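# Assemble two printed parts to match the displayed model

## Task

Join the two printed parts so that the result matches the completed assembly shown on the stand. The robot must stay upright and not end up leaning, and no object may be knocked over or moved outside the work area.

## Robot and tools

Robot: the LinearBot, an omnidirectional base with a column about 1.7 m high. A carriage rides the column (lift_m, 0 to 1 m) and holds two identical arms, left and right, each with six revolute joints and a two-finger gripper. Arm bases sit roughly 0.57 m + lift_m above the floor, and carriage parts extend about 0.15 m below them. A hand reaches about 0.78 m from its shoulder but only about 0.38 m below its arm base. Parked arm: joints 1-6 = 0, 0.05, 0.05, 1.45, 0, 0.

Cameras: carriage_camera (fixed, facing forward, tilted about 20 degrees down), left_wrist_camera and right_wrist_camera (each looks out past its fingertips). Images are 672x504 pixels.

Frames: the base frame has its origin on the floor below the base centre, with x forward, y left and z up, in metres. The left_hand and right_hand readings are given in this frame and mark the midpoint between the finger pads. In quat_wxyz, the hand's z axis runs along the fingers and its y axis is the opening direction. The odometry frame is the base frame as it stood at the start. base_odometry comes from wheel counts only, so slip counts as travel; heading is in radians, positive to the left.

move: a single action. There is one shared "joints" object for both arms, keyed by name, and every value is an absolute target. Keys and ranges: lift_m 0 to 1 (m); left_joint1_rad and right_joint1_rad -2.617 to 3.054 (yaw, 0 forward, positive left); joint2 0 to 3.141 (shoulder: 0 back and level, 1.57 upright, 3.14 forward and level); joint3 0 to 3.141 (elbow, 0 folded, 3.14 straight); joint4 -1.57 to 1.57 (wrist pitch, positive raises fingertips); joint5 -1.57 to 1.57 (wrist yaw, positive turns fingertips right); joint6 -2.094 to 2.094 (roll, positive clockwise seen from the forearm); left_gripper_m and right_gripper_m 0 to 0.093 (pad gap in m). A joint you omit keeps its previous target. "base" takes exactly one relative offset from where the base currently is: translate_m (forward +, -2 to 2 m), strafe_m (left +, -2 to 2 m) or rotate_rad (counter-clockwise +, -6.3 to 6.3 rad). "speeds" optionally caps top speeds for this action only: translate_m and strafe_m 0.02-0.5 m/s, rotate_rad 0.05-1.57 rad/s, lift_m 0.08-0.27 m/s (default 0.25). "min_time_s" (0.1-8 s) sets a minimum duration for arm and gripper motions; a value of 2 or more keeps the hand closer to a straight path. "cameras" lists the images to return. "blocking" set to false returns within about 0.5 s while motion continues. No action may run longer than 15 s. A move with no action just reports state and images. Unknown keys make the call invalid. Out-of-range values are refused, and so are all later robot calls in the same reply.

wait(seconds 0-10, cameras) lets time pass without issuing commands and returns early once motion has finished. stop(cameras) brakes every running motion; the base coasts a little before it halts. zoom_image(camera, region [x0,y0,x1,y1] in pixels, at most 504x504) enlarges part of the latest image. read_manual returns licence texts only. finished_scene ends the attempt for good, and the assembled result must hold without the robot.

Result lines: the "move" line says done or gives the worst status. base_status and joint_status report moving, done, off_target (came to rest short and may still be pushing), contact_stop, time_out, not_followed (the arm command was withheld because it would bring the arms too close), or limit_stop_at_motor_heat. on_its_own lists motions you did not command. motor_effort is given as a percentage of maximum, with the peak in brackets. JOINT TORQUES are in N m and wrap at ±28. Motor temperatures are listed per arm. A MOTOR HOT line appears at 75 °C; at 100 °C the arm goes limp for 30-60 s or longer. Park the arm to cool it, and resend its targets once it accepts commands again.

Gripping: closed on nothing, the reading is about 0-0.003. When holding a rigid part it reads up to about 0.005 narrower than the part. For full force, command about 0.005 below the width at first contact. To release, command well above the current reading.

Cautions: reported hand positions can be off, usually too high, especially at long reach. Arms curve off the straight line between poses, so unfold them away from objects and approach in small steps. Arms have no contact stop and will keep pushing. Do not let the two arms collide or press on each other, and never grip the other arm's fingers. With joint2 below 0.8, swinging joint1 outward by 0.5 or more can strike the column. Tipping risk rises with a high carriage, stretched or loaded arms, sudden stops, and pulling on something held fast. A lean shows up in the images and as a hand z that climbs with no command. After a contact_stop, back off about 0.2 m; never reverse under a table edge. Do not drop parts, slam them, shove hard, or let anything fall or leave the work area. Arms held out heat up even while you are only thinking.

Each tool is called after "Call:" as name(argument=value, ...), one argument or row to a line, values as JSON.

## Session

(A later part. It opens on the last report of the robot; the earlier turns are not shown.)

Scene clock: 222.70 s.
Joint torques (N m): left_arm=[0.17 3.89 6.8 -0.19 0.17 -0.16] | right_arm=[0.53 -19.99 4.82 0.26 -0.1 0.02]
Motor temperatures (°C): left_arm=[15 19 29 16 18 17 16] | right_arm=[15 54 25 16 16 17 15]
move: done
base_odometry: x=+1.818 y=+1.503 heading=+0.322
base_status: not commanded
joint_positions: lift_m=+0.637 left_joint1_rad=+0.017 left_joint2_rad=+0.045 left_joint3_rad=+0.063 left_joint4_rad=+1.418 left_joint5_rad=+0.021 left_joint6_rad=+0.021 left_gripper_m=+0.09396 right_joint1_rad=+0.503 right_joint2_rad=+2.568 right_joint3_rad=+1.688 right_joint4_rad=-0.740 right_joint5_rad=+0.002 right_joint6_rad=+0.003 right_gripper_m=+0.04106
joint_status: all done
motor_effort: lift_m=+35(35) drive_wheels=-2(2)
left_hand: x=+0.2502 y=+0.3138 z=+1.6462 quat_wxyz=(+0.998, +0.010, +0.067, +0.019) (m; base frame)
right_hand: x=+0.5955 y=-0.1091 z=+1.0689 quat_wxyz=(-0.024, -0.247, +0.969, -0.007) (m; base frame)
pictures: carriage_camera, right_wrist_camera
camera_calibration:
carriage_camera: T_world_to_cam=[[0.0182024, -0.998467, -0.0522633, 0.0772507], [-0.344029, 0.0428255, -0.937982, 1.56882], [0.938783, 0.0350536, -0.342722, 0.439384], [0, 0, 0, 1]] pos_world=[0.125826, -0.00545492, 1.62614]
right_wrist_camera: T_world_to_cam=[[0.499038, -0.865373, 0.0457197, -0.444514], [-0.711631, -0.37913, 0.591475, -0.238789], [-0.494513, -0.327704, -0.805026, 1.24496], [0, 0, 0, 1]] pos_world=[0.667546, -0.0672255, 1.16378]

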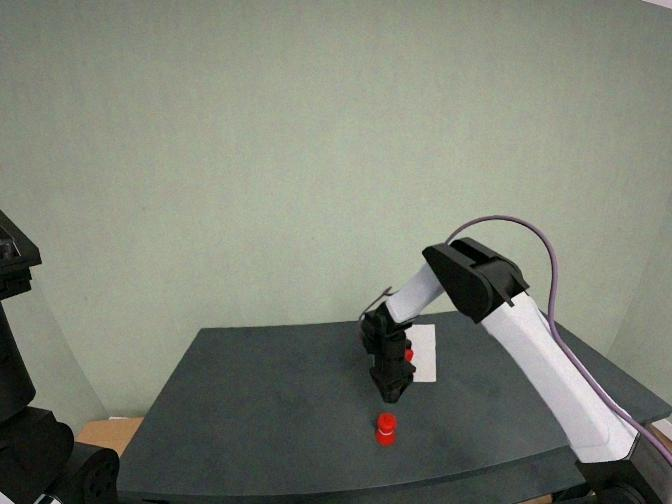

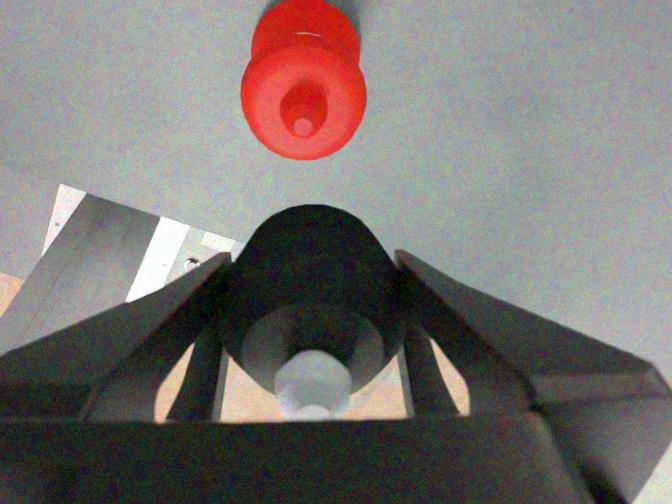

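Call:
move(
  joints={"right_joint1_rad":0.514,"right_joint4_rad":-0.688},
  min_time_s=1.5,
  cameras=["right_wrist_camera","carriage_camera"],
)

Call:
zoom_image(
  camera="carriage_camera",
  region=[320, 310, 480, 470],
)

Scene clock: 231.93 s.
Joint torques (N m): left_arm=[0.18 3.82 6.8 -0.2 0.18 -0.15] | right_arm=[0.59 -20.08 4.92 0.35 -0.11 0.02]
Motor temperatures (°C): left_arm=[15 19 29 16 18 17 16] | right_arm=[15 58 24 16 16 17 16]
move: done
base_odometry: x=+1.818 y=+1.503 heading=+0.322
base_status: not commanded
joint_positions: lift_m=+0.637 left_joint1_rad=+0.017 left_joint2_rad=+0.045 left_joint3_rad=+0.063 left_joint4_rad=+1.418 left_joint5_rad=+0.021 left_joint6_rad=+0.021 left_gripper_m=+0.09396 right_joint1_rad=+0.508 right_joint2_rad=+2.568 right_joint3_rad=+1.688 right_joint4_rad=-0.697 right_joint5_rad=+0.002 right_joint6_rad=+0.003 right_gripper_m=+0.04106
joint_status: all done
motor_effort: lift_m=+35(35) drive_wheels=-2(2)
left_hand: x=+0.2502 y=+0.3138 z=+1.6462 quat_wxyz=(+0.998, +0.010, +0.067, +0.019) (m; base frame)
right_hand: x=+0.6038 y=-0.1018 z=+1.0686 quat_wxyz=(-0.003, -0.250, +0.968, -0.002) (m; base frame)
pictures: carriage_camera, right_wrist_camera
camera_calibration:
carriage_camera: T_world_to_cam=[[0.0182024, -0.998467, -0.0522633, 0.0772507], [-0.344029, 0.0428255, -0.937982, 1.56882], [0.938783, 0.0350536, -0.342722, 0.439384], [0, 0, 0, 1]] pos_world=[0.125826, -0.00545492, 1.62614]
right_wrist_camera: T_world_to_cam=[[0.501895, -0.86367, 0.046654, -0.444903], [-0.731455, -0.395039, 0.555804, -0.181451], [-0.461601, -0.31308, -0.830003, 1.25948], [0, 0, 0, 1]] pos_world=[0.671948, -0.0616106, 1.16698]

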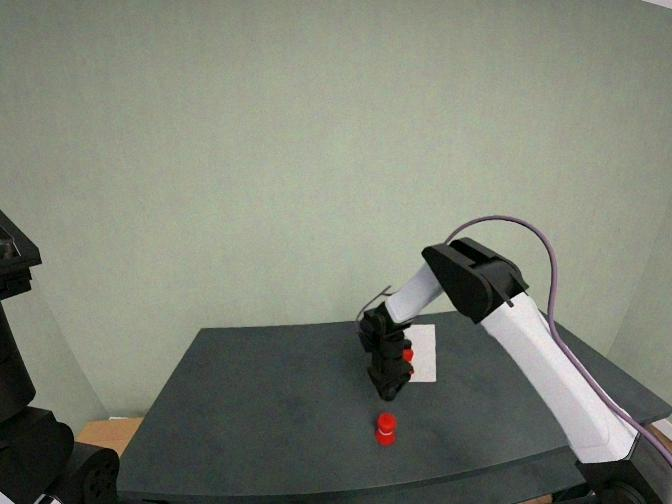

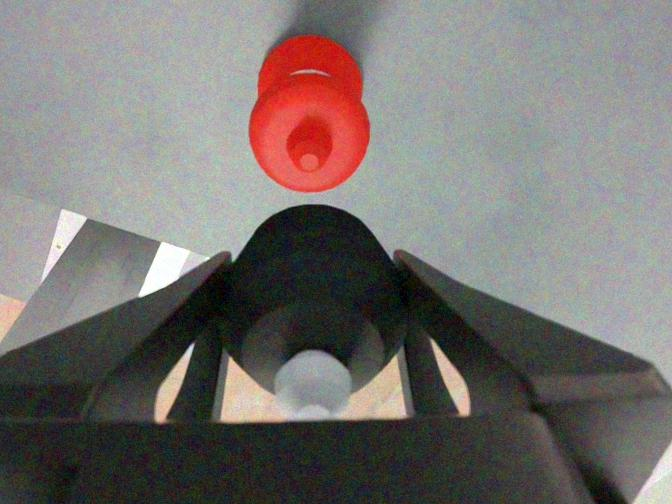

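Scaled by 3.150 from the camera's 672x504 image, which has a finer 960x720 frame.

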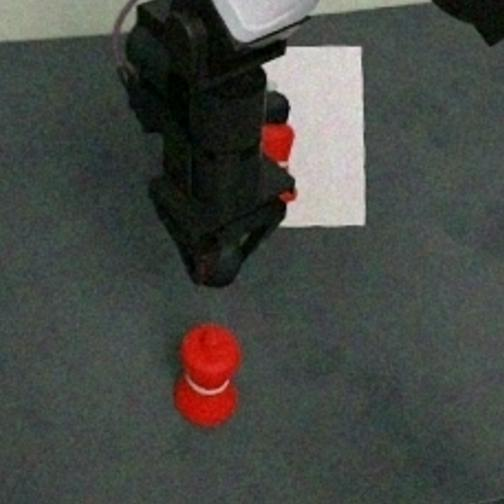

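Call:
move(
  joints={"lift_m":0.585,"right_joint1_rad":0.527},
  cameras=["right_wrist_camera","carriage_camera"],
)

Call:
zoom_image(
  camera="carriage_camera",
  region=[340, 330, 430, 440],
)

Call:
zoom_image(
  camera="right_wrist_camera",
  region=[180, 50, 480, 450],
)

Scene clock: 243.63 s.
Joint torques (N m): left_arm=[0.13 3.86 6.82 -0.2 0.17 -0.15] | right_arm=[0.29 -17.69 5.63 0.34 -0.11 0.02]
Motor temperatures (°C): left_arm=[15 19 29 16 18 17 16] | right_arm=[15 62 23 16 16 17 16]
move: done
base_odometry: x=+1.818 y=+1.503 heading=+0.322
base_status: not commanded
joint_positions: lift_m=+0.585 left_joint1_rad=+0.017 left_joint2_rad=+0.045 left_joint3_rad=+0.063 left_joint4_rad=+1.418 left_joint5_rad=+0.021 left_joint6_rad=+0.021 left_gripper_m=+0.09396 right_joint1_rad=+0.526 right_joint2_rad=+2.545 right_joint3_rad=+1.681 right_joint4_rad=-0.689 right_joint5_rad=+0.002 right_joint6_rad=+0.003 right_gripper_m=+0.04106
joint_status: all done
motor_effort: lift_m=+31(32) drive_wheels=+0(2)
left_hand: x=+0.2502 y=+0.3138 z=+1.5946 quat_wxyz=(+0.998, +0.010, +0.067, +0.019) (m; base frame)
right_hand: x=+0.6044 y=-0.0925 z=+1.0256 quat_wxyz=(+0.009, -0.258, +0.966, +0.002) (m; base frame)
pictures: carriage_camera, right_wrist_camera
camera_calibration:
carriage_camera: T_world_to_cam=[[0.0182024, -0.998467, -0.0522633, 0.0745487], [-0.344029, 0.0428255, -0.937982, 1.52032], [0.938783, 0.0350536, -0.342722, 0.421665], [0, 0, 0, 1]] pos_world=[0.125826, -0.00545492, 1.57444]
right_wrist_camera: T_world_to_cam=[[0.515958, -0.855319, 0.047085, -0.443278], [-0.735946, -0.414478, 0.535342, -0.131569], [-0.438372, -0.310866, -0.843322, 1.22685], [0, 0, 0, 1]] pos_world=[0.669704, -0.0522897, 1.12594]

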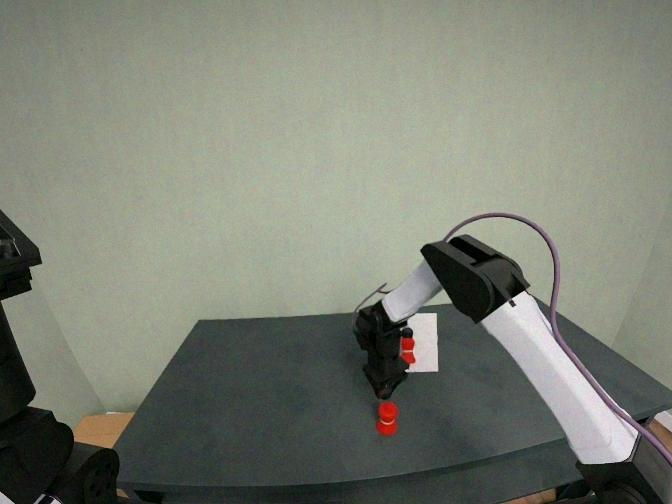

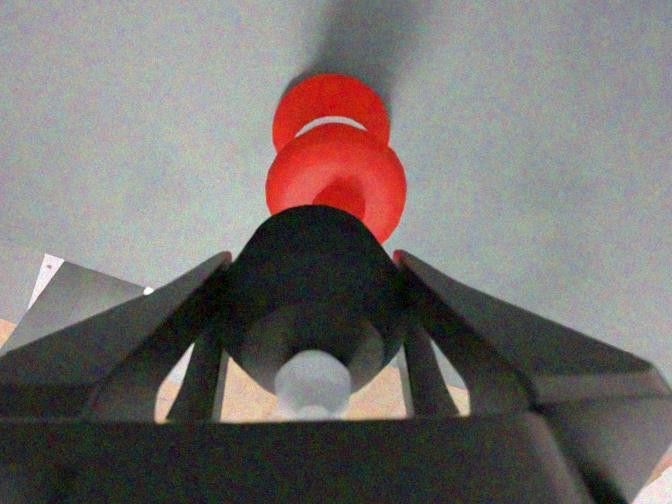

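Scaled by 4.582 from the camera's 672x504 image, which has a finer 960x720 frame.

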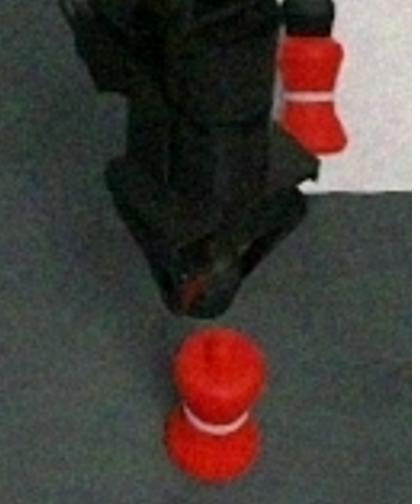

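Scaled by 1.260 from the camera's 672x504 image, which has a finer 960x720 frame.

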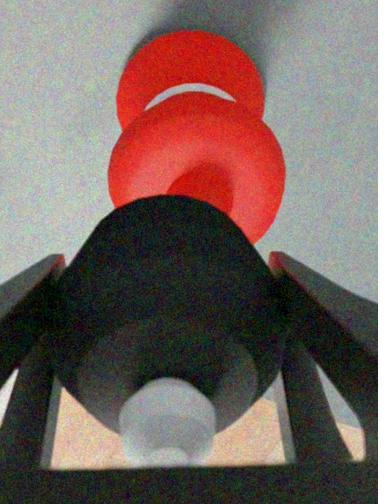

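Call:
move(
  joints={"lift_m":0.575,"right_joint1_rad":0.509,"right_joint4_rad":-0.698},
  cameras=["right_wrist_camera","carriage_camera"],
)

Call:
zoom_image(
  camera="carriage_camera",
  region=[340, 330, 430, 440],
)

Call:
zoom_image(
  camera="right_wrist_camera",
  region=[180, 50, 480, 450],
)

Scene clock: 254.07 s.
Joint torques (N m): left_arm=[0.14 3.92 6.84 -0.19 0.17 -0.15] | right_arm=[-0.05 -17.48 5.91 0.28 -0.11 0.02]
Motor temperatures (°C): left_arm=[15 19 29 16 18 17 16] | right_arm=[15 59 23 16 16 17 16]
move: done
base_odometry: x=+1.818 y=+1.503 heading=+0.322
base_status: not commanded
joint_positions: lift_m=+0.575 left_joint1_rad=+0.017 left_joint2_rad=+0.044 left_joint3_rad=+0.063 left_joint4_rad=+1.418 left_joint5_rad=+0.021 left_joint6_rad=+0.021 left_gripper_m=+0.09396 right_joint1_rad=+0.511 right_joint2_rad=+2.543 right_joint3_rad=+1.678 right_joint4_rad=-0.695 right_joint5_rad=+0.002 right_joint6_rad=+0.003 right_gripper_m=+0.04106
joint_status: all done
motor_effort: lift_m=+31(35) drive_wheels=+0(2)
left_hand: x=+0.2503 y=+0.3138 z=+1.5844 quat_wxyz=(+0.998, +0.010, +0.067, +0.019) (m; base frame)
right_hand: x=+0.6057 y=-0.0992 z=+1.0156 quat_wxyz=(+0.005, -0.251, +0.968, +0.001) (m; base frame)
pictures: carriage_camera, right_wrist_camera
camera_calibration:
carriage_camera: T_world_to_cam=[[0.0182024, -0.998467, -0.0522633, 0.0740261], [-0.344029, 0.0428255, -0.937982, 1.51094], [0.938783, 0.0350536, -0.342722, 0.418238], [0, 0, 0, 1]] pos_world=[0.125826, -0.00545492, 1.56444]
right_wrist_camera: T_world_to_cam=[[0.503813, -0.862537, 0.0469177, -0.442375], [-0.738463, -0.401889, 0.54144, -0.13148], [-0.448157, -0.307432, -0.839429, 1.21914], [0, 0, 0, 1]] pos_world=[0.672145, -0.0596044, 1.11532]

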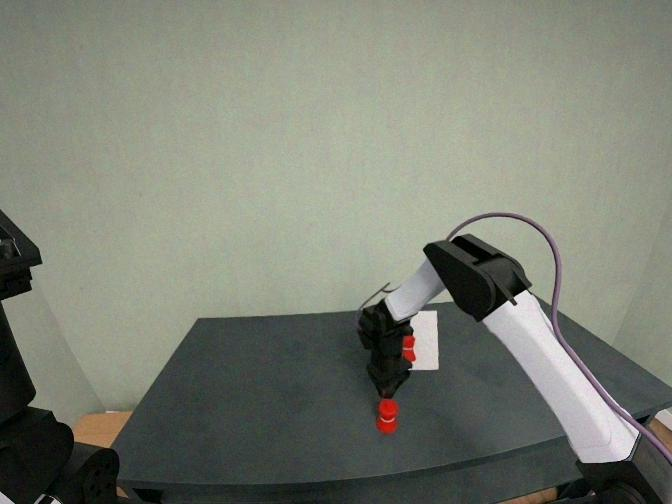

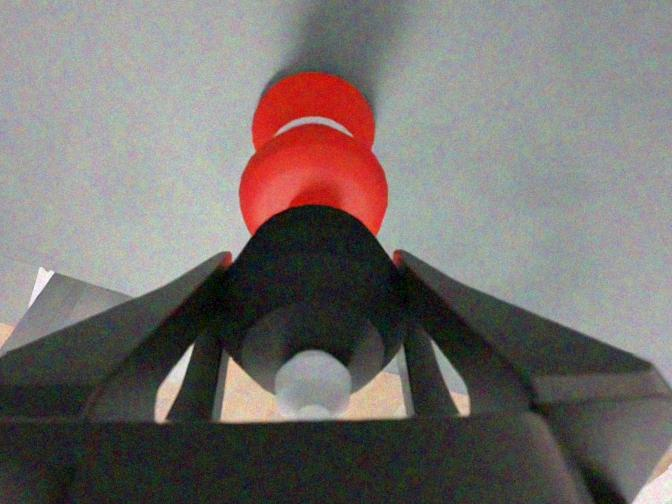

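Scaled by 4.582 from the camera's 672x504 image, which has a finer 960x720 frame.

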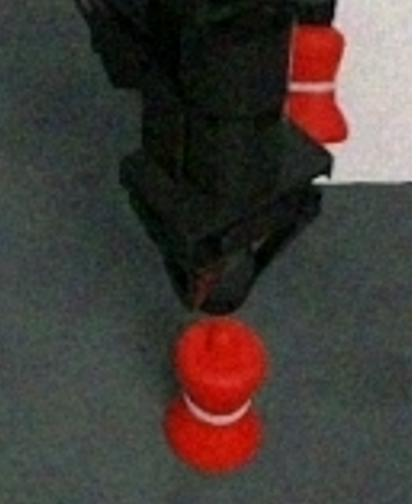

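Scaled by 1.260 from the camera's 672x504 image, which has a finer 960x720 frame.

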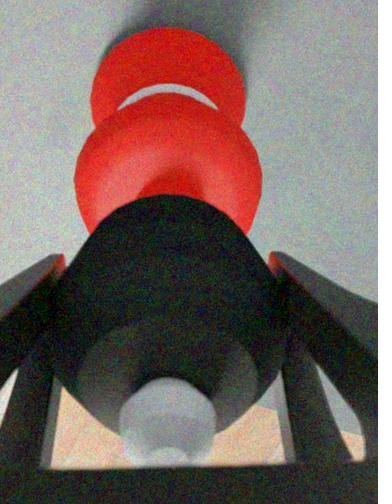

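Call:
move(
  joints={"right_joint3_rad":1.7,"right_joint4_rad":-0.717},
  cameras=["right_wrist_camera"],
)

Scene clock: 269.33 s.
Joint torques (N m): left_arm=[0.13 3.84 6.89 -0.2 0.18 -0.15] | right_arm=[-0.02 -17.46 8.12 0.2 -0.1 0.02]
Motor temperatures (°C): left_arm=[15 19 29 16 18 17 16] | right_arm=[15 59 23 16 16 17 16]
move: done
base_odometry: x=+1.818 y=+1.503 heading=+0.322
base_status: not commanded
joint_positions: lift_m=+0.575 left_joint1_rad=+0.017 left_joint2_rad=+0.044 left_joint3_rad=+0.063 left_joint4_rad=+1.418 left_joint5_rad=+0.021 left_joint6_rad=+0.021 left_gripper_m=+0.09396 right_joint1_rad=+0.511 right_joint2_rad=+2.543 right_joint3_rad=+1.678 right_joint4_rad=-0.706 right_joint5_rad=+0.002 right_joint6_rad=+0.003 right_gripper_m=+0.04106
joint_status: all done
motor_effort: lift_m=+31(31) drive_wheels=+0(0)
left_hand: x=+0.2503 y=+0.3138 z=+1.5844 quat_wxyz=(+0.998, +0.010, +0.067, +0.019) (m; base frame)
right_hand: x=+0.6033 y=-0.1006 z=+1.0156 quat_wxyz=(+0.000, -0.251, +0.968, -0.001) (m; base frame)
pictures: right_wrist_camera
camera_calibration:
right_wrist_camera: T_world_to_cam=[[0.504298, -0.862263, 0.0467557, -0.442449], [-0.733174, -0.398937, 0.550731, -0.146116], [-0.456223, -0.312013, -0.833372, 1.21595], [0, 0, 0, 1]] pos_world=[0.670741, -0.0604065, 1.1145]

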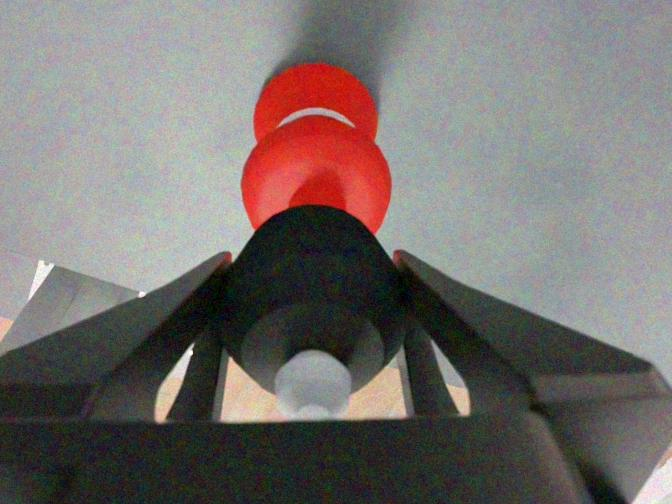

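Call:
move(
  joints={"right_joint3_rad":1.742,"right_joint4_rad":-0.752},
  cameras=["right_wrist_camera"],
)

Call:
zoom_image(
  camera="right_wrist_camera",
  region=[180, 50, 480, 450],
)

Scene clock: 275.13 s.
Joint torques (N m): left_arm=[0.16 3.84 6.86 -0.19 0.17 -0.15] | right_arm=[-0.05 -17.65 8.27 0.23 -0.11 0.02]
Motor temperatures (°C): left_arm=[15 19 29 16 18 17 16] | right_arm=[15 60 24 16 16 17 16]
move: done
base_odometry: x=+1.818 y=+1.503 heading=+0.322
base_status: not commanded
joint_positions: lift_m=+0.575 left_joint1_rad=+0.017 left_joint2_rad=+0.044 left_joint3_rad=+0.063 left_joint4_rad=+1.418 left_joint5_rad=+0.021 left_joint6_rad=+0.021 left_gripper_m=+0.09396 right_joint1_rad=+0.511 right_joint2_rad=+2.543 right_joint3_rad=+1.721 right_joint4_rad=-0.740 right_joint5_rad=+0.002 right_joint6_rad=+0.003 right_gripper_m=+0.04106
joint_status: all done
motor_effort: lift_m=+31(31) drive_wheels=+0(0)
left_hand: x=+0.2503 y=+0.3138 z=+1.5844 quat_wxyz=(+0.998, +0.010, +0.067, +0.019) (m; base frame)
right_hand: x=+0.6104 y=-0.0966 z=+1.0244 quat_wxyz=(+0.004, -0.251, +0.968, +0.000) (m; base frame)
pictures: right_wrist_camera
camera_calibration:
right_wrist_camera: T_world_to_cam=[[0.503931, -0.862473, 0.0468403, -0.442871], [-0.737183, -0.401198, 0.543692, -0.134675], [-0.450128, -0.308513, -0.837976, 1.22909], [0, 0, 0, 1]] pos_world=[0.677144, -0.0568049, 1.12392]

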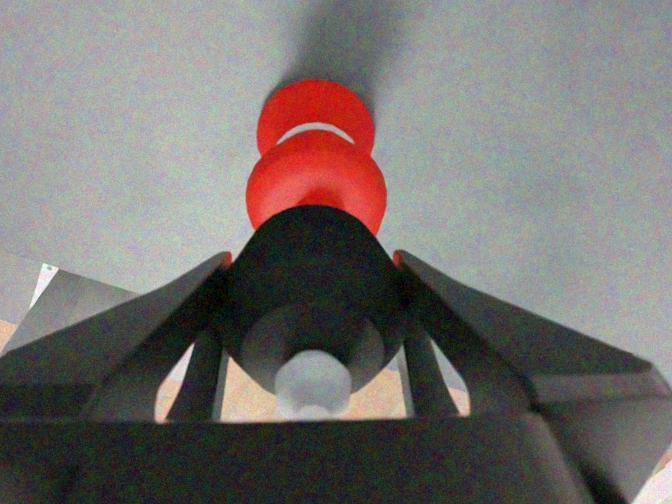

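Scaled by 1.260 from the camera's 672x504 image, which has a finer 960x720 frame.

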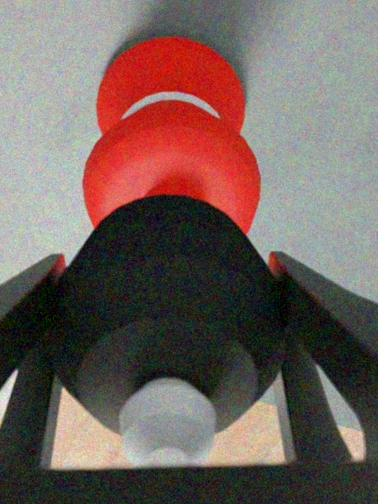

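Call:
move(
  joints={"right_joint3_rad":1.638,"right_joint4_rad":-0.67},
  cameras=["right_wrist_camera","carriage_camera"],
)

Call:
zoom_image(
  camera="carriage_camera",
  region=[340, 330, 430, 440],
)

Scene clock: 300.00 s.
Joint torques (N m): left_arm=[0.16 3.88 6.89 -0.19 0.17 -0.16] | right_arm=[-0.02 -17.29 5.29 0.36 -0.11 0.02]
Motor temperatures (°C): left_arm=[15 19 30 16 18 17 16] | right_arm=[15 61 25 16 16 17 16]
move: done
base_odometry: x=+1.818 y=+1.503 heading=+0.322
base_status: not commanded
joint_positions: lift_m=+0.575 left_joint1_rad=+0.017 left_joint2_rad=+0.044 left_joint3_rad=+0.063 left_joint4_rad=+1.418 left_joint5_rad=+0.021 left_joint6_rad=+0.021 left_gripper_m=+0.09396 right_joint1_rad=+0.511 right_joint2_rad=+2.543 right_joint3_rad=+1.646 right_joint4_rad=-0.679 right_joint5_rad=+0.002 right_joint6_rad=+0.003 right_gripper_m=+0.04106
joint_status: all done
motor_effort: lift_m=+31(31) drive_wheels=-2(2)
left_hand: x=+0.2503 y=+0.3138 z=+1.5844 quat_wxyz=(+0.998, +0.010, +0.067, +0.019) (m; base frame)
right_hand: x=+0.5979 y=-0.1036 z=+1.0090 quat_wxyz=(-0.003, -0.251, +0.968, -0.002) (m; base frame)
pictures: carriage_camera, right_wrist_camera
camera_calibration:
carriage_camera: T_world_to_cam=[[0.0182024, -0.998467, -0.0522633, 0.0740261], [-0.344029, 0.0428255, -0.937982, 1.51094], [0.938783, 0.0350536, -0.342722, 0.418238], [0, 0, 0, 1]] pos_world=[0.125826, -0.00545492, 1.56444]
right_wrist_camera: T_world_to_cam=[[0.504452, -0.86218, 0.0466157, -0.442007], [-0.730636, -0.397472, 0.555145, -0.153451], [-0.460107, -0.314104, -0.830446, 1.20621], [0, 0, 0, 1]] pos_world=[0.66584, -0.0632076, 1.10748]

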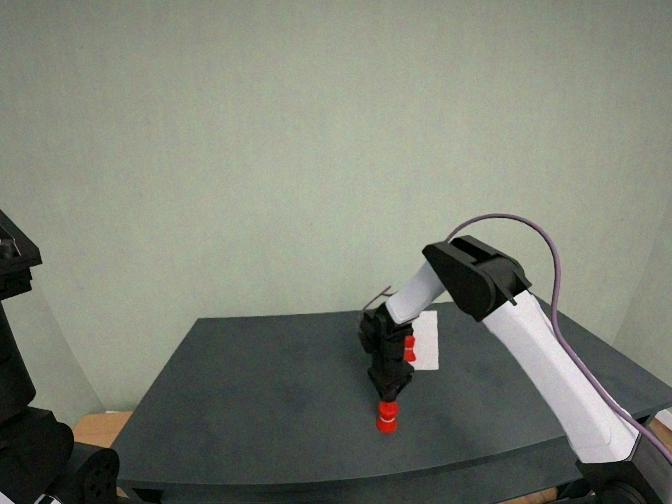

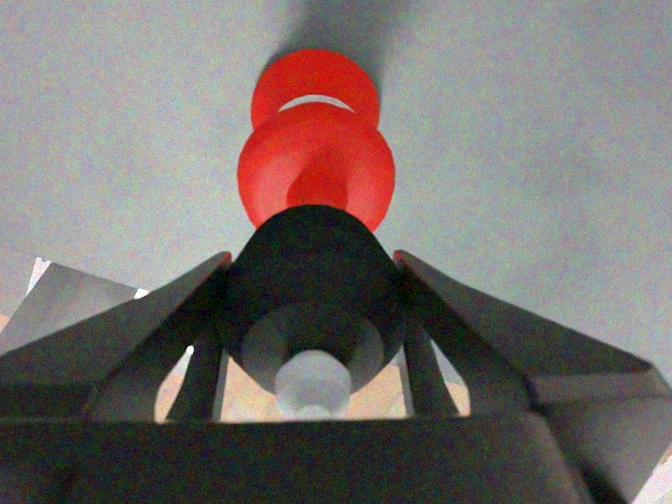

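Scaled by 4.582 from the camera's 672x504 image, which has a finer 960x720 frame.

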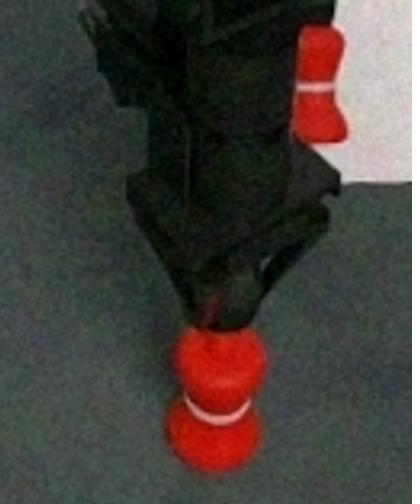

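Call:
move(
  joints={"lift_m":0.565,"right_joint1_rad":0.519,"right_joint4_rad":-0.66},
  cameras=["right_wrist_camera","carriage_camera"],
)

Call:
zoom_image(
  camera="carriage_camera",
  region=[340, 330, 430, 440],
)

Call:
zoom_image(
  camera="right_wrist_camera",
  region=[180, 50, 480, 450],
)

Scene clock: 310.63 s.
Joint torques (N m): left_arm=[0.16 3.88 6.93 -0.2 0.17 -0.16] | right_arm=[0.55 -17.21 5.67 0.33 -0.11 0.02]
Motor temperatures (°C): left_arm=[15 19 30 16 18 17 16] | right_arm=[15 62 25 16 16 17 16]
move: done
base_odometry: x=+1.818 y=+1.503 heading=+0.322
base_status: not commanded
joint_positions: lift_m=+0.565 left_joint1_rad=+0.017 left_joint2_rad=+0.044 left_joint3_rad=+0.063 left_joint4_rad=+1.418 left_joint5_rad=+0.021 left_joint6_rad=+0.021 left_gripper_m=+0.09396 right_joint1_rad=+0.514 right_joint2_rad=+2.542 right_joint3_rad=+1.643 right_joint4_rad=-0.664 right_joint5_rad=+0.002 right_joint6_rad=+0.003 right_gripper_m=+0.04106
joint_status: all done
motor_effort: lift_m=+31(31) drive_wheels=+0(2)
left_hand: x=+0.2506 y=+0.3138 z=+1.5743 quat_wxyz=(+0.998, +0.010, +0.067, +0.019) (m; base frame)
right_hand: x=+0.5995 y=-0.1013 z=+0.9986 quat_wxyz=(+0.004, -0.253, +0.968, +0.000) (m; base frame)
pictures: carriage_camera, right_wrist_camera
camera_calibration:
carriage_camera: T_world_to_cam=[[0.0182024, -0.998467, -0.0522633, 0.0735034], [-0.344029, 0.0428255, -0.937982, 1.50156], [0.938783, 0.0350536, -0.342722, 0.41481], [0, 0, 0, 1]] pos_world=[0.125826, -0.00545492, 1.55444]
right_wrist_camera: T_world_to_cam=[[0.506313, -0.861076, 0.0468491, -0.441606], [-0.735541, -0.402863, 0.544685, -0.132705], [-0.450141, -0.31024, -0.837331, 1.20041], [0, 0, 0, 1]] pos_world=[0.666336, -0.0613025, 1.09811]

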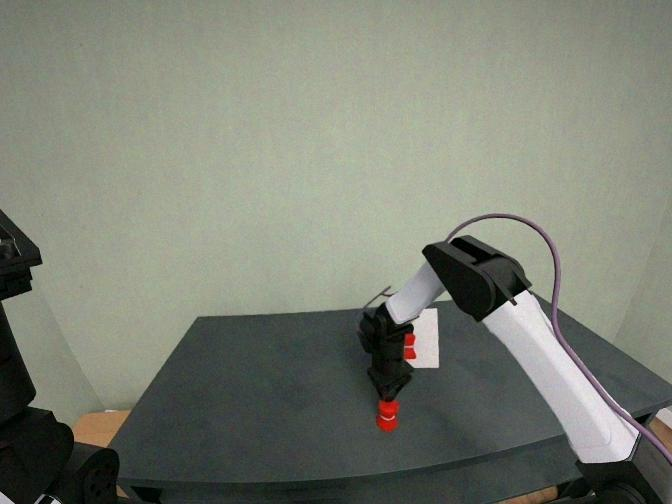

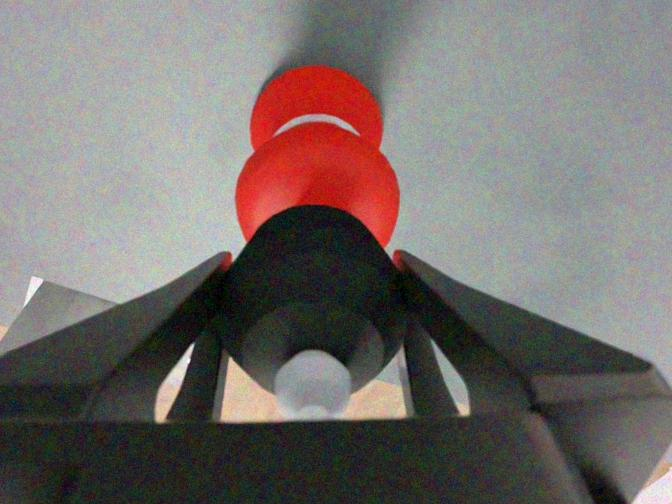

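Scaled by 4.582 from the camera's 672x504 image, which has a finer 960x720 frame.

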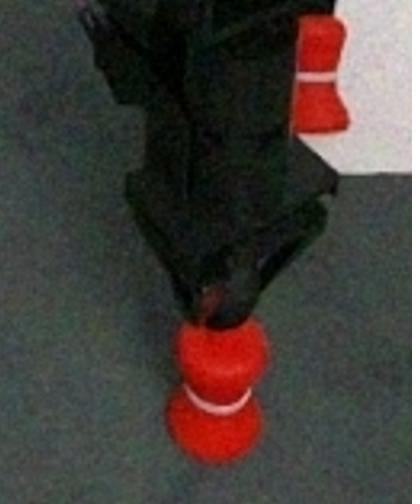

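Scaled by 1.260 from the camera's 672x504 image, which has a finer 960x720 frame.

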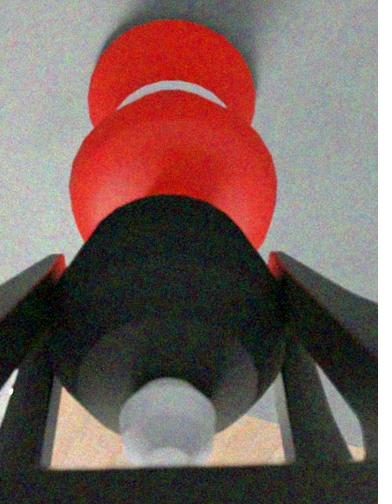

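Call:
move(
  joints={"lift_m":0.555},
  speeds={"lift_m":0.08},
)

Call:
move(
  joints={"lift_m":0.549},
  speeds={"lift_m":0.08},
  cameras=["right_wrist_camera","carriage_camera"],
)

Call:
zoom_image(
  camera="carriage_camera",
  region=[340, 330, 430, 440],
)

Call:
zoom_image(
  camera="right_wrist_camera",
  region=[180, 50, 480, 450],
)

Scene clock: 321.83 s.
Joint torques (N m): left_arm=[0.16 3.9 6.93 -0.2 0.18 -0.14] | right_arm=[0.51 -17.16 5.67 0.3 -0.11 0.02]
Motor temperatures (°C): left_arm=[15 19 30 16 18 17 16] | right_arm=[15 66 24 16 16 17 17]
move: done
base_odometry: x=+1.818 y=+1.503 heading=+0.322
base_status: not commanded
joint_positions: lift_m=+0.555 left_joint1_rad=+0.017 left_joint2_rad=+0.044 left_joint3_rad=+0.063 left_joint4_rad=+1.418 left_joint5_rad=+0.021 left_joint6_rad=+0.021 left_gripper_m=+0.09396 right_joint1_rad=+0.514 right_joint2_rad=+2.541 right_joint3_rad=+1.641 right_joint4_rad=-0.660 right_joint5_rad=+0.002 right_joint6_rad=+0.003 right_gripper_m=+0.04106
joint_status: all done
motor_effort: lift_m=+31(32) drive_wheels=-2(2)
left_hand: x=+0.2506 y=+0.3138 z=+1.5643 quat_wxyz=(+0.998, +0.010, +0.067, +0.019) (m; base frame)
right_hand: x=+0.6002 y=-0.1009 z=+0.9890 quat_wxyz=(+0.005, -0.253, +0.968, +0.001) (m; base frame)
pictures: none

Scene clock: 322.30 s.
Joint torques (N m): left_arm=[0.17 3.88 6.94 -0.19 0.17 -0.15] | right_arm=[0.49 -17.09 5.89 0.32 -0.1 0.02]
Motor temperatures (°C): left_arm=[15 19 30 16 18 17 16] | right_arm=[15 66 24 16 16 17 17]
move: done
base_odometry: x=+1.818 y=+1.503 heading=+0.322
base_status: not commanded
joint_positions: lift_m=+0.549 left_joint1_rad=+0.017 left_joint2_rad=+0.044 left_joint3_rad=+0.063 left_joint4_rad=+1.418 left_joint5_rad=+0.021 left_joint6_rad=+0.021 left_gripper_m=+0.09396 right_joint1_rad=+0.514 right_joint2_rad=+2.541 right_joint3_rad=+1.640 right_joint4_rad=-0.661 right_joint5_rad=+0.002 right_joint6_rad=+0.003 right_gripper_m=+0.04106
joint_status: all done
motor_effort: lift_m=+31(32) drive_wheels=+0(2)
left_hand: x=+0.2506 y=+0.3138 z=+1.5583 quat_wxyz=(+0.998, +0.010, +0.067, +0.019) (m; base frame)
right_hand: x=+0.5997 y=-0.1012 z=+0.9829 quat_wxyz=(+0.005, -0.253, +0.968, +0.000) (m; base frame)
pictures: carriage_camera, right_wrist_camera
camera_calibration:
carriage_camera: T_world_to_cam=[[0.0182024, -0.998467, -0.0522633, 0.0726724], [-0.344029, 0.0428255, -0.937982, 1.48665], [0.938783, 0.0350536, -0.342722, 0.409361], [0, 0, 0, 1]] pos_world=[0.125826, -0.00545492, 1.53854]
right_wrist_camera: T_world_to_cam=[[0.506168, -0.861163, 0.0468247, -0.440712], [-0.736633, -0.403461, 0.542762, -0.121565], [-0.448515, -0.309221, -0.83858, 1.18772], [0, 0, 0, 1]] pos_world=[0.666237, -0.0613021, 1.08262]

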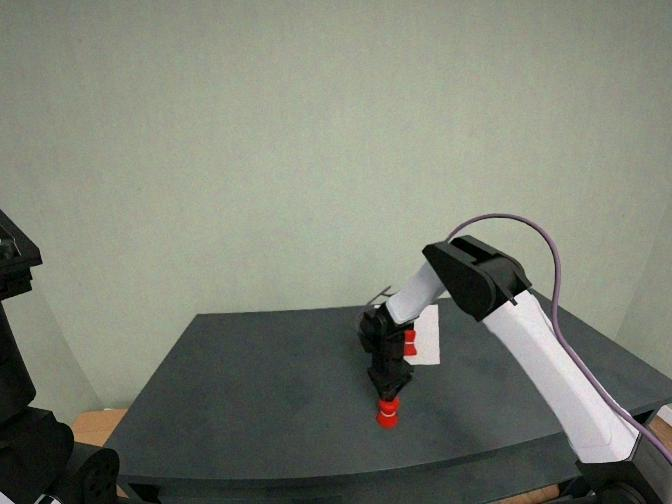

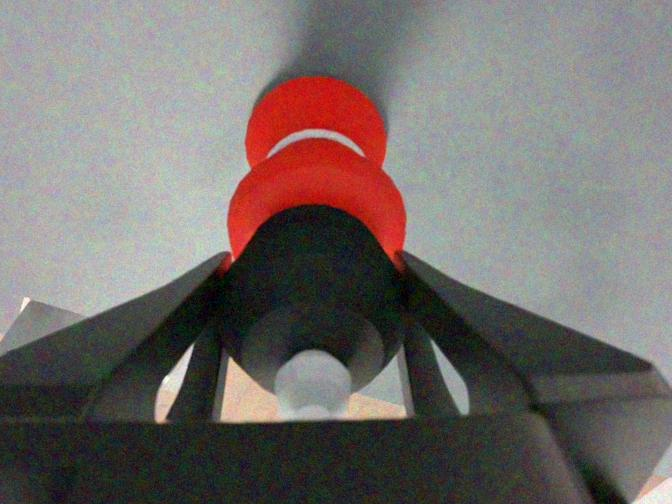

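Scaled by 4.582 from the camera's 672x504 image, which has a finer 960x720 frame.

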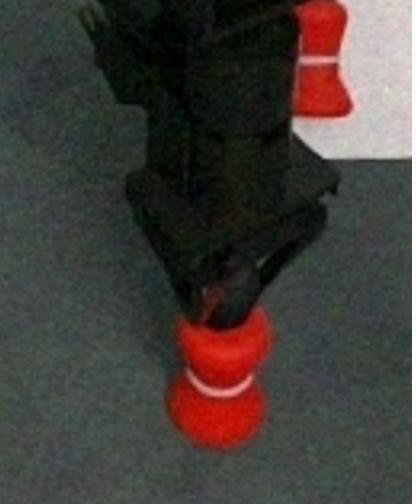

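Scaled by 1.260 from the camera's 672x504 image, which has a finer 960x720 frame.

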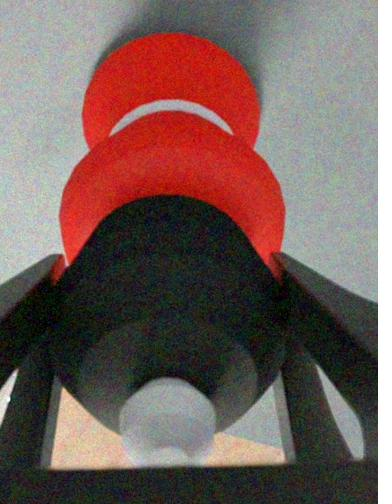

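Call:
move(
  joints={"lift_m":0.543},
  speeds={"lift_m":0.08},
)

Call:
move(
  joints={"lift_m":0.537},
  speeds={"lift_m":0.08},
  cameras=["right_wrist_camera","carriage_camera"],
)

Call:
zoom_image(
  camera="carriage_camera",
  region=[340, 330, 430, 440],
)

Call:
zoom_image(
  camera="right_wrist_camera",
  region=[180, 50, 480, 450],
)

Scene clock: 329.40 s.
Joint torques (N m): left_arm=[0.14 3.86 6.79 -0.19 0.17 -0.15] | right_arm=[0.51 -17.03 5.86 0.32 -0.1 0.03]
Motor temperatures (°C): left_arm=[15 19 30 16 18 17 16] | right_arm=[15 67 24 16 16 17 17]
move: done
base_odometry: x=+1.818 y=+1.503 heading=+0.322
base_status: not commanded
joint_positions: lift_m=+0.543 left_joint1_rad=+0.017 left_joint2_rad=+0.044 left_joint3_rad=+0.063 left_joint4_rad=+1.418 left_joint5_rad=+0.021 left_joint6_rad=+0.021 left_gripper_m=+0.09396 right_joint1_rad=+0.514 right_joint2_rad=+2.541 right_joint3_rad=+1.639 right_joint4_rad=-0.664 right_joint5_rad=+0.002 right_joint6_rad=+0.003 right_gripper_m=+0.04106
joint_status: all done
motor_effort: lift_m=+30(31) drive_wheels=+0(0)
left_hand: x=+0.2506 y=+0.3138 z=+1.5524 quat_wxyz=(+0.998, +0.010, +0.067, +0.019) (m; base frame)
right_hand: x=+0.5986 y=-0.1019 z=+0.9767 quat_wxyz=(+0.002, -0.253, +0.968, +0.000) (m; base frame)
pictures: none

Scene clock: 329.83 s.
Joint torques (N m): left_arm=[0.17 3.88 6.91 -0.19 0.18 -0.15] | right_arm=[0.51 -16.29 5.93 0.43 -0.11 0.02]
Motor temperatures (°C): left_arm=[15 19 30 16 18 17 16] | right_arm=[15 67 24 16 16 17 17]
move: done
base_odometry: x=+1.818 y=+1.503 heading=+0.322
base_status: not commanded
joint_positions: lift_m=+0.537 left_joint1_rad=+0.017 left_joint2_rad=+0.044 left_joint3_rad=+0.063 left_joint4_rad=+1.418 left_joint5_rad=+0.021 left_joint6_rad=+0.021 left_gripper_m=+0.09396 right_joint1_rad=+0.514 right_joint2_rad=+2.534 right_joint3_rad=+1.639 right_joint4_rad=-0.676 right_joint5_rad=+0.002 right_joint6_rad=+0.003 right_gripper_m=+0.04105
joint_status: all done
motor_effort: lift_m=+29(29) drive_wheels=+0(2)
left_hand: x=+0.2506 y=+0.3138 z=+1.5465 quat_wxyz=(+0.998, +0.010, +0.067, +0.019) (m; base frame)
right_hand: x=+0.5979 y=-0.1024 z=+0.9738 quat_wxyz=(+0.001, -0.253, +0.968, -0.001) (m; base frame)
pictures: carriage_camera, right_wrist_camera
camera_calibration:
carriage_camera: T_world_to_cam=[[0.0182024, -0.998467, -0.0522633, 0.0720505], [-0.344029, 0.0428255, -0.937982, 1.47549], [0.938783, 0.0350536, -0.342722, 0.405283], [0, 0, 0, 1]] pos_world=[0.125826, -0.00545492, 1.52664]
right_wrist_camera: T_world_to_cam=[[0.506542, -0.860906, 0.0474965, -0.441343], [-0.732826, -0.400848, 0.549807, -0.127353], [-0.454293, -0.313307, -0.83394, 1.17744], [0, 0, 0, 1]] pos_world=[0.665134, -0.062104, 1.0729]

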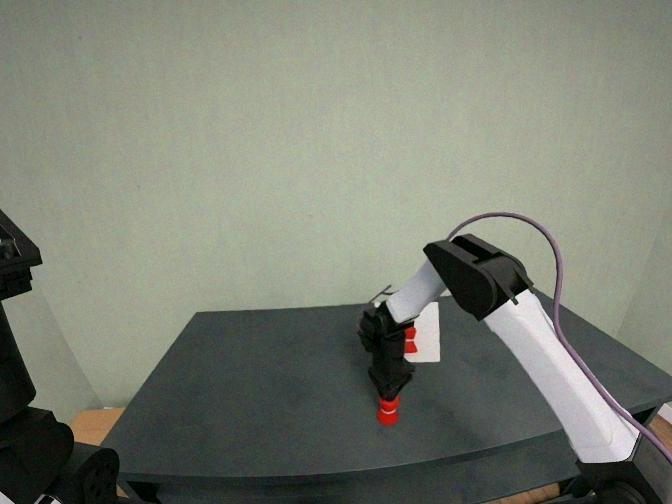

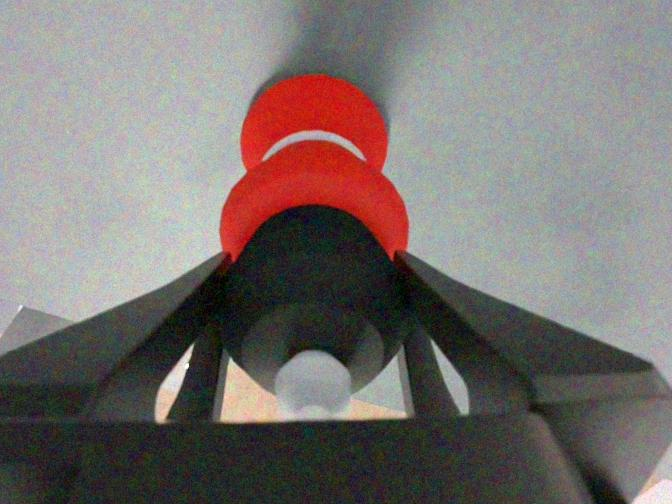

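Scaled by 4.582 from the camera's 672x504 image, which has a finer 960x720 frame.

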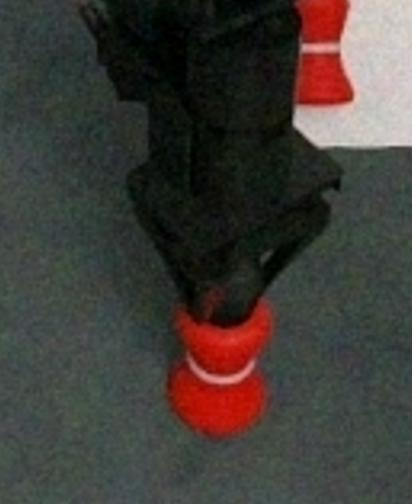

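Scaled by 1.260 from the camera's 672x504 image, which has a finer 960x720 frame.

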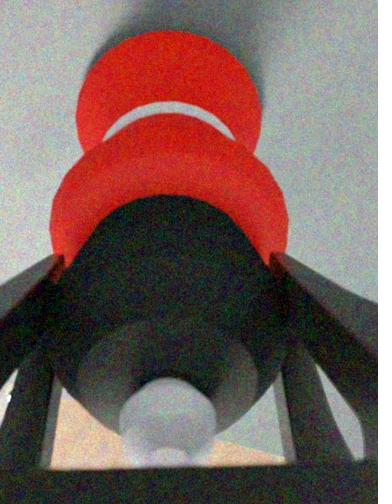

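Call:
move(
  joints={"lift_m":0.53},
  speeds={"lift_m":0.08},
  cameras=["right_wrist_camera","carriage_camera"],
)

Call:
zoom_image(
  camera="carriage_camera",
  region=[350, 350, 420, 430],
)

Call:
zoom_image(
  camera="right_wrist_camera",
  region=[180, 50, 480, 450],
)

Scene clock: 341.87 s.
Joint torques (N m): left_arm=[0.14 3.88 6.9 -0.16 0.18 -0.15] | right_arm=[0.51 -14.71 5.98 0.59 -0.11 0.02]
Motor temperatures (°C): left_arm=[15 19 30 16 18 17 16] | right_arm=[15 63 24 16 16 17 17]
move: done
base_odometry: x=+1.818 y=+1.503 heading=+0.322
base_status: not commanded
joint_positions: lift_m=+0.530 left_joint1_rad=+0.017 left_joint2_rad=+0.044 left_joint3_rad=+0.063 left_joint4_rad=+1.418 left_joint5_rad=+0.021 left_joint6_rad=+0.021 left_gripper_m=+0.09396 right_joint1_rad=+0.514 right_joint2_rad=+2.518 right_joint3_rad=+1.639 right_joint4_rad=-0.692 right_joint5_rad=+0.002 right_joint6_rad=+0.003 right_gripper_m=+0.04105
joint_status: all done
motor_effort: lift_m=+28(28) drive_wheels=+0(1)
left_hand: x=+0.2506 y=+0.3138 z=+1.5396 quat_wxyz=(+0.998, +0.010, +0.067, +0.019) (m; base frame)
right_hand: x=+0.5977 y=-0.1025 z=+0.9733 quat_wxyz=(+0.000, -0.253, +0.968, -0.001) (m; base frame)
pictures: carriage_camera, right_wrist_camera
camera_calibration:
carriage_camera: T_world_to_cam=[[0.0182024, -0.998467, -0.0522633, 0.0716899], [-0.344029, 0.0428255, -0.937982, 1.46901], [0.938783, 0.0350536, -0.342722, 0.402918], [0, 0, 0, 1]] pos_world=[0.125826, -0.00545492, 1.51974]
right_wrist_camera: T_world_to_cam=[[0.506558, -0.860896, 0.047512, -0.441286], [-0.7325, -0.400634, 0.550396, -0.127876], [-0.454799, -0.31361, -0.833551, 1.17671], [0, 0, 0, 1]] pos_world=[0.665034, -0.0621042, 1.0722]

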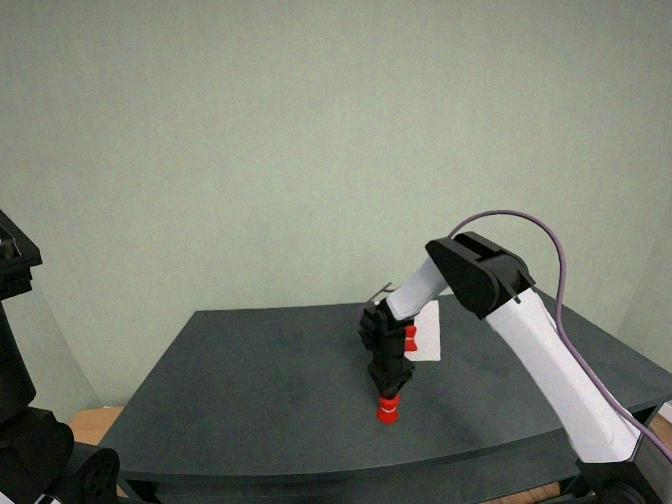

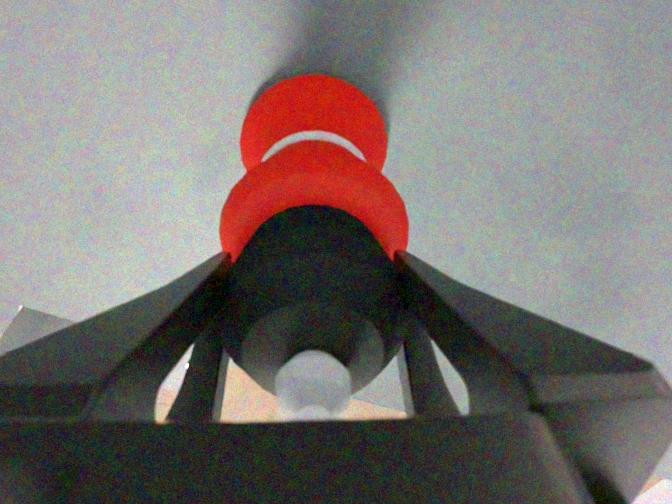

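Scaled by 6.300 from the camera's 672x504 image, which has a finer 960x720 frame.

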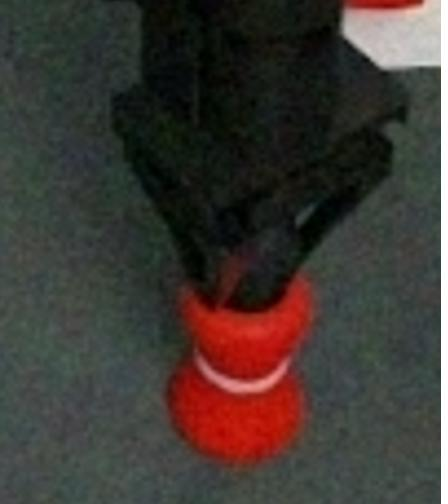

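Scaled by 1.260 from the camera's 672x504 image, which has a finer 960x720 frame.

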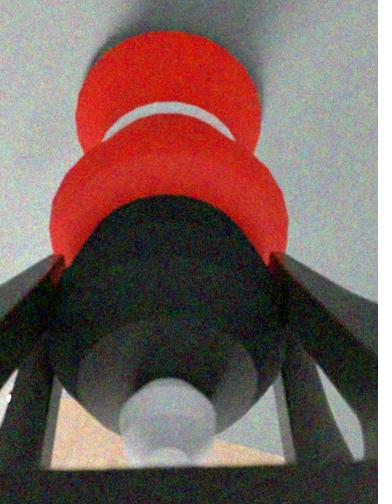

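Call:
move(
  joints={"lift_m":0.534},
)

Call:
move(
  joints={"right_gripper_m":0.07},
  min_time_s=1.5,
  cameras=["right_wrist_camera"],
)

Scene clock: 349.10 s.
Joint torques (N m): left_arm=[0.16 3.89 6.86 -0.2 0.17 -0.14] | right_arm=[0.51 -14.91 6.02 0.47 -0.11 0.02]
Motor temperatures (°C): left_arm=[15 19 30 16 18 17 16] | right_arm=[15 64 24 17 16 17 17]
move: done
base_odometry: x=+1.818 y=+1.503 heading=+0.322
base_status: not commanded
joint_positions: lift_m=+0.534 left_joint1_rad=+0.017 left_joint2_rad=+0.044 left_joint3_rad=+0.063 left_joint4_rad=+1.418 left_joint5_rad=+0.021 left_joint6_rad=+0.021 left_gripper_m=+0.09396 right_joint1_rad=+0.514 right_joint2_rad=+2.520 right_joint3_rad=+1.639 right_joint4_rad=-0.677 right_joint5_rad=+0.002 right_joint6_rad=+0.003 right_gripper_m=+0.04105
joint_status: all done
motor_effort: lift_m=+35(40) drive_wheels=+1(1)
left_hand: x=+0.2504 y=+0.3138 z=+1.5430 quat_wxyz=(+0.998, +0.010, +0.067, +0.019) (m; base frame)
right_hand: x=+0.6007 y=-0.1008 z=+0.9762 quat_wxyz=(+0.007, -0.253, +0.967, +0.001) (m; base frame)
pictures: none

Scene clock: 350.90 s.
Joint torques (N m): left_arm=[0.14 3.82 6.84 -0.19 0.17 -0.15] | right_arm=[0.51 -14.91 6.02 0.41 -0.11 0.02]
Motor temperatures (°C): left_arm=[15 19 30 16 18 17 16] | right_arm=[15 64 24 17 16 17 17]
move: done
base_odometry: x=+1.818 y=+1.503 heading=+0.322
base_status: not commanded
joint_positions: lift_m=+0.534 left_joint1_rad=+0.017 left_joint2_rad=+0.044 left_joint3_rad=+0.063 left_joint4_rad=+1.418 left_joint5_rad=+0.021 left_joint6_rad=+0.021 left_gripper_m=+0.09396 right_joint1_rad=+0.514 right_joint2_rad=+2.520 right_joint3_rad=+1.639 right_joint4_rad=-0.669 right_joint5_rad=+0.002 right_joint6_rad=+0.003 right_gripper_m=+0.06988
joint_status: all done
motor_effort: lift_m=+35(35) drive_wheels=+0(1)
left_hand: x=+0.2504 y=+0.3138 z=+1.5430 quat_wxyz=(+0.998, +0.010, +0.067, +0.019) (m; base frame)
right_hand: x=+0.6024 y=-0.0999 z=+0.9762 quat_wxyz=(+0.011, -0.253, +0.967, +0.002) (m; base frame)
pictures: right_wrist_camera
camera_calibration:
right_wrist_camera: T_world_to_cam=[[0.505648, -0.86141, 0.0478725, -0.441446], [-0.742714, -0.406397, 0.532182, -0.101691], [-0.438972, -0.304653, -0.845275, 1.18493], [0, 0, 0, 1]] pos_world=[0.667841, -0.0606001, 1.07685]

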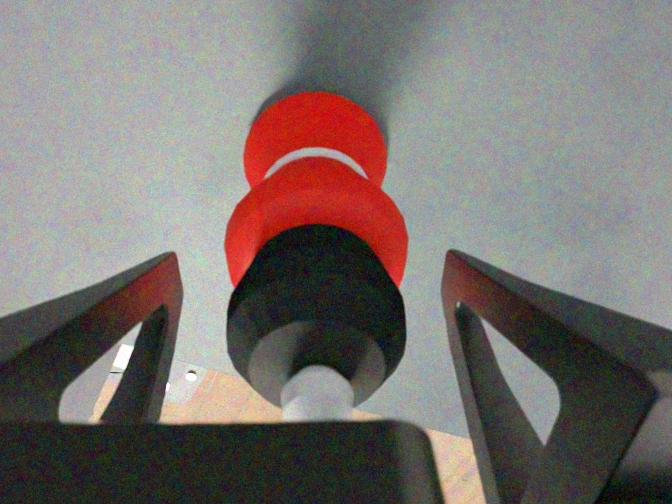

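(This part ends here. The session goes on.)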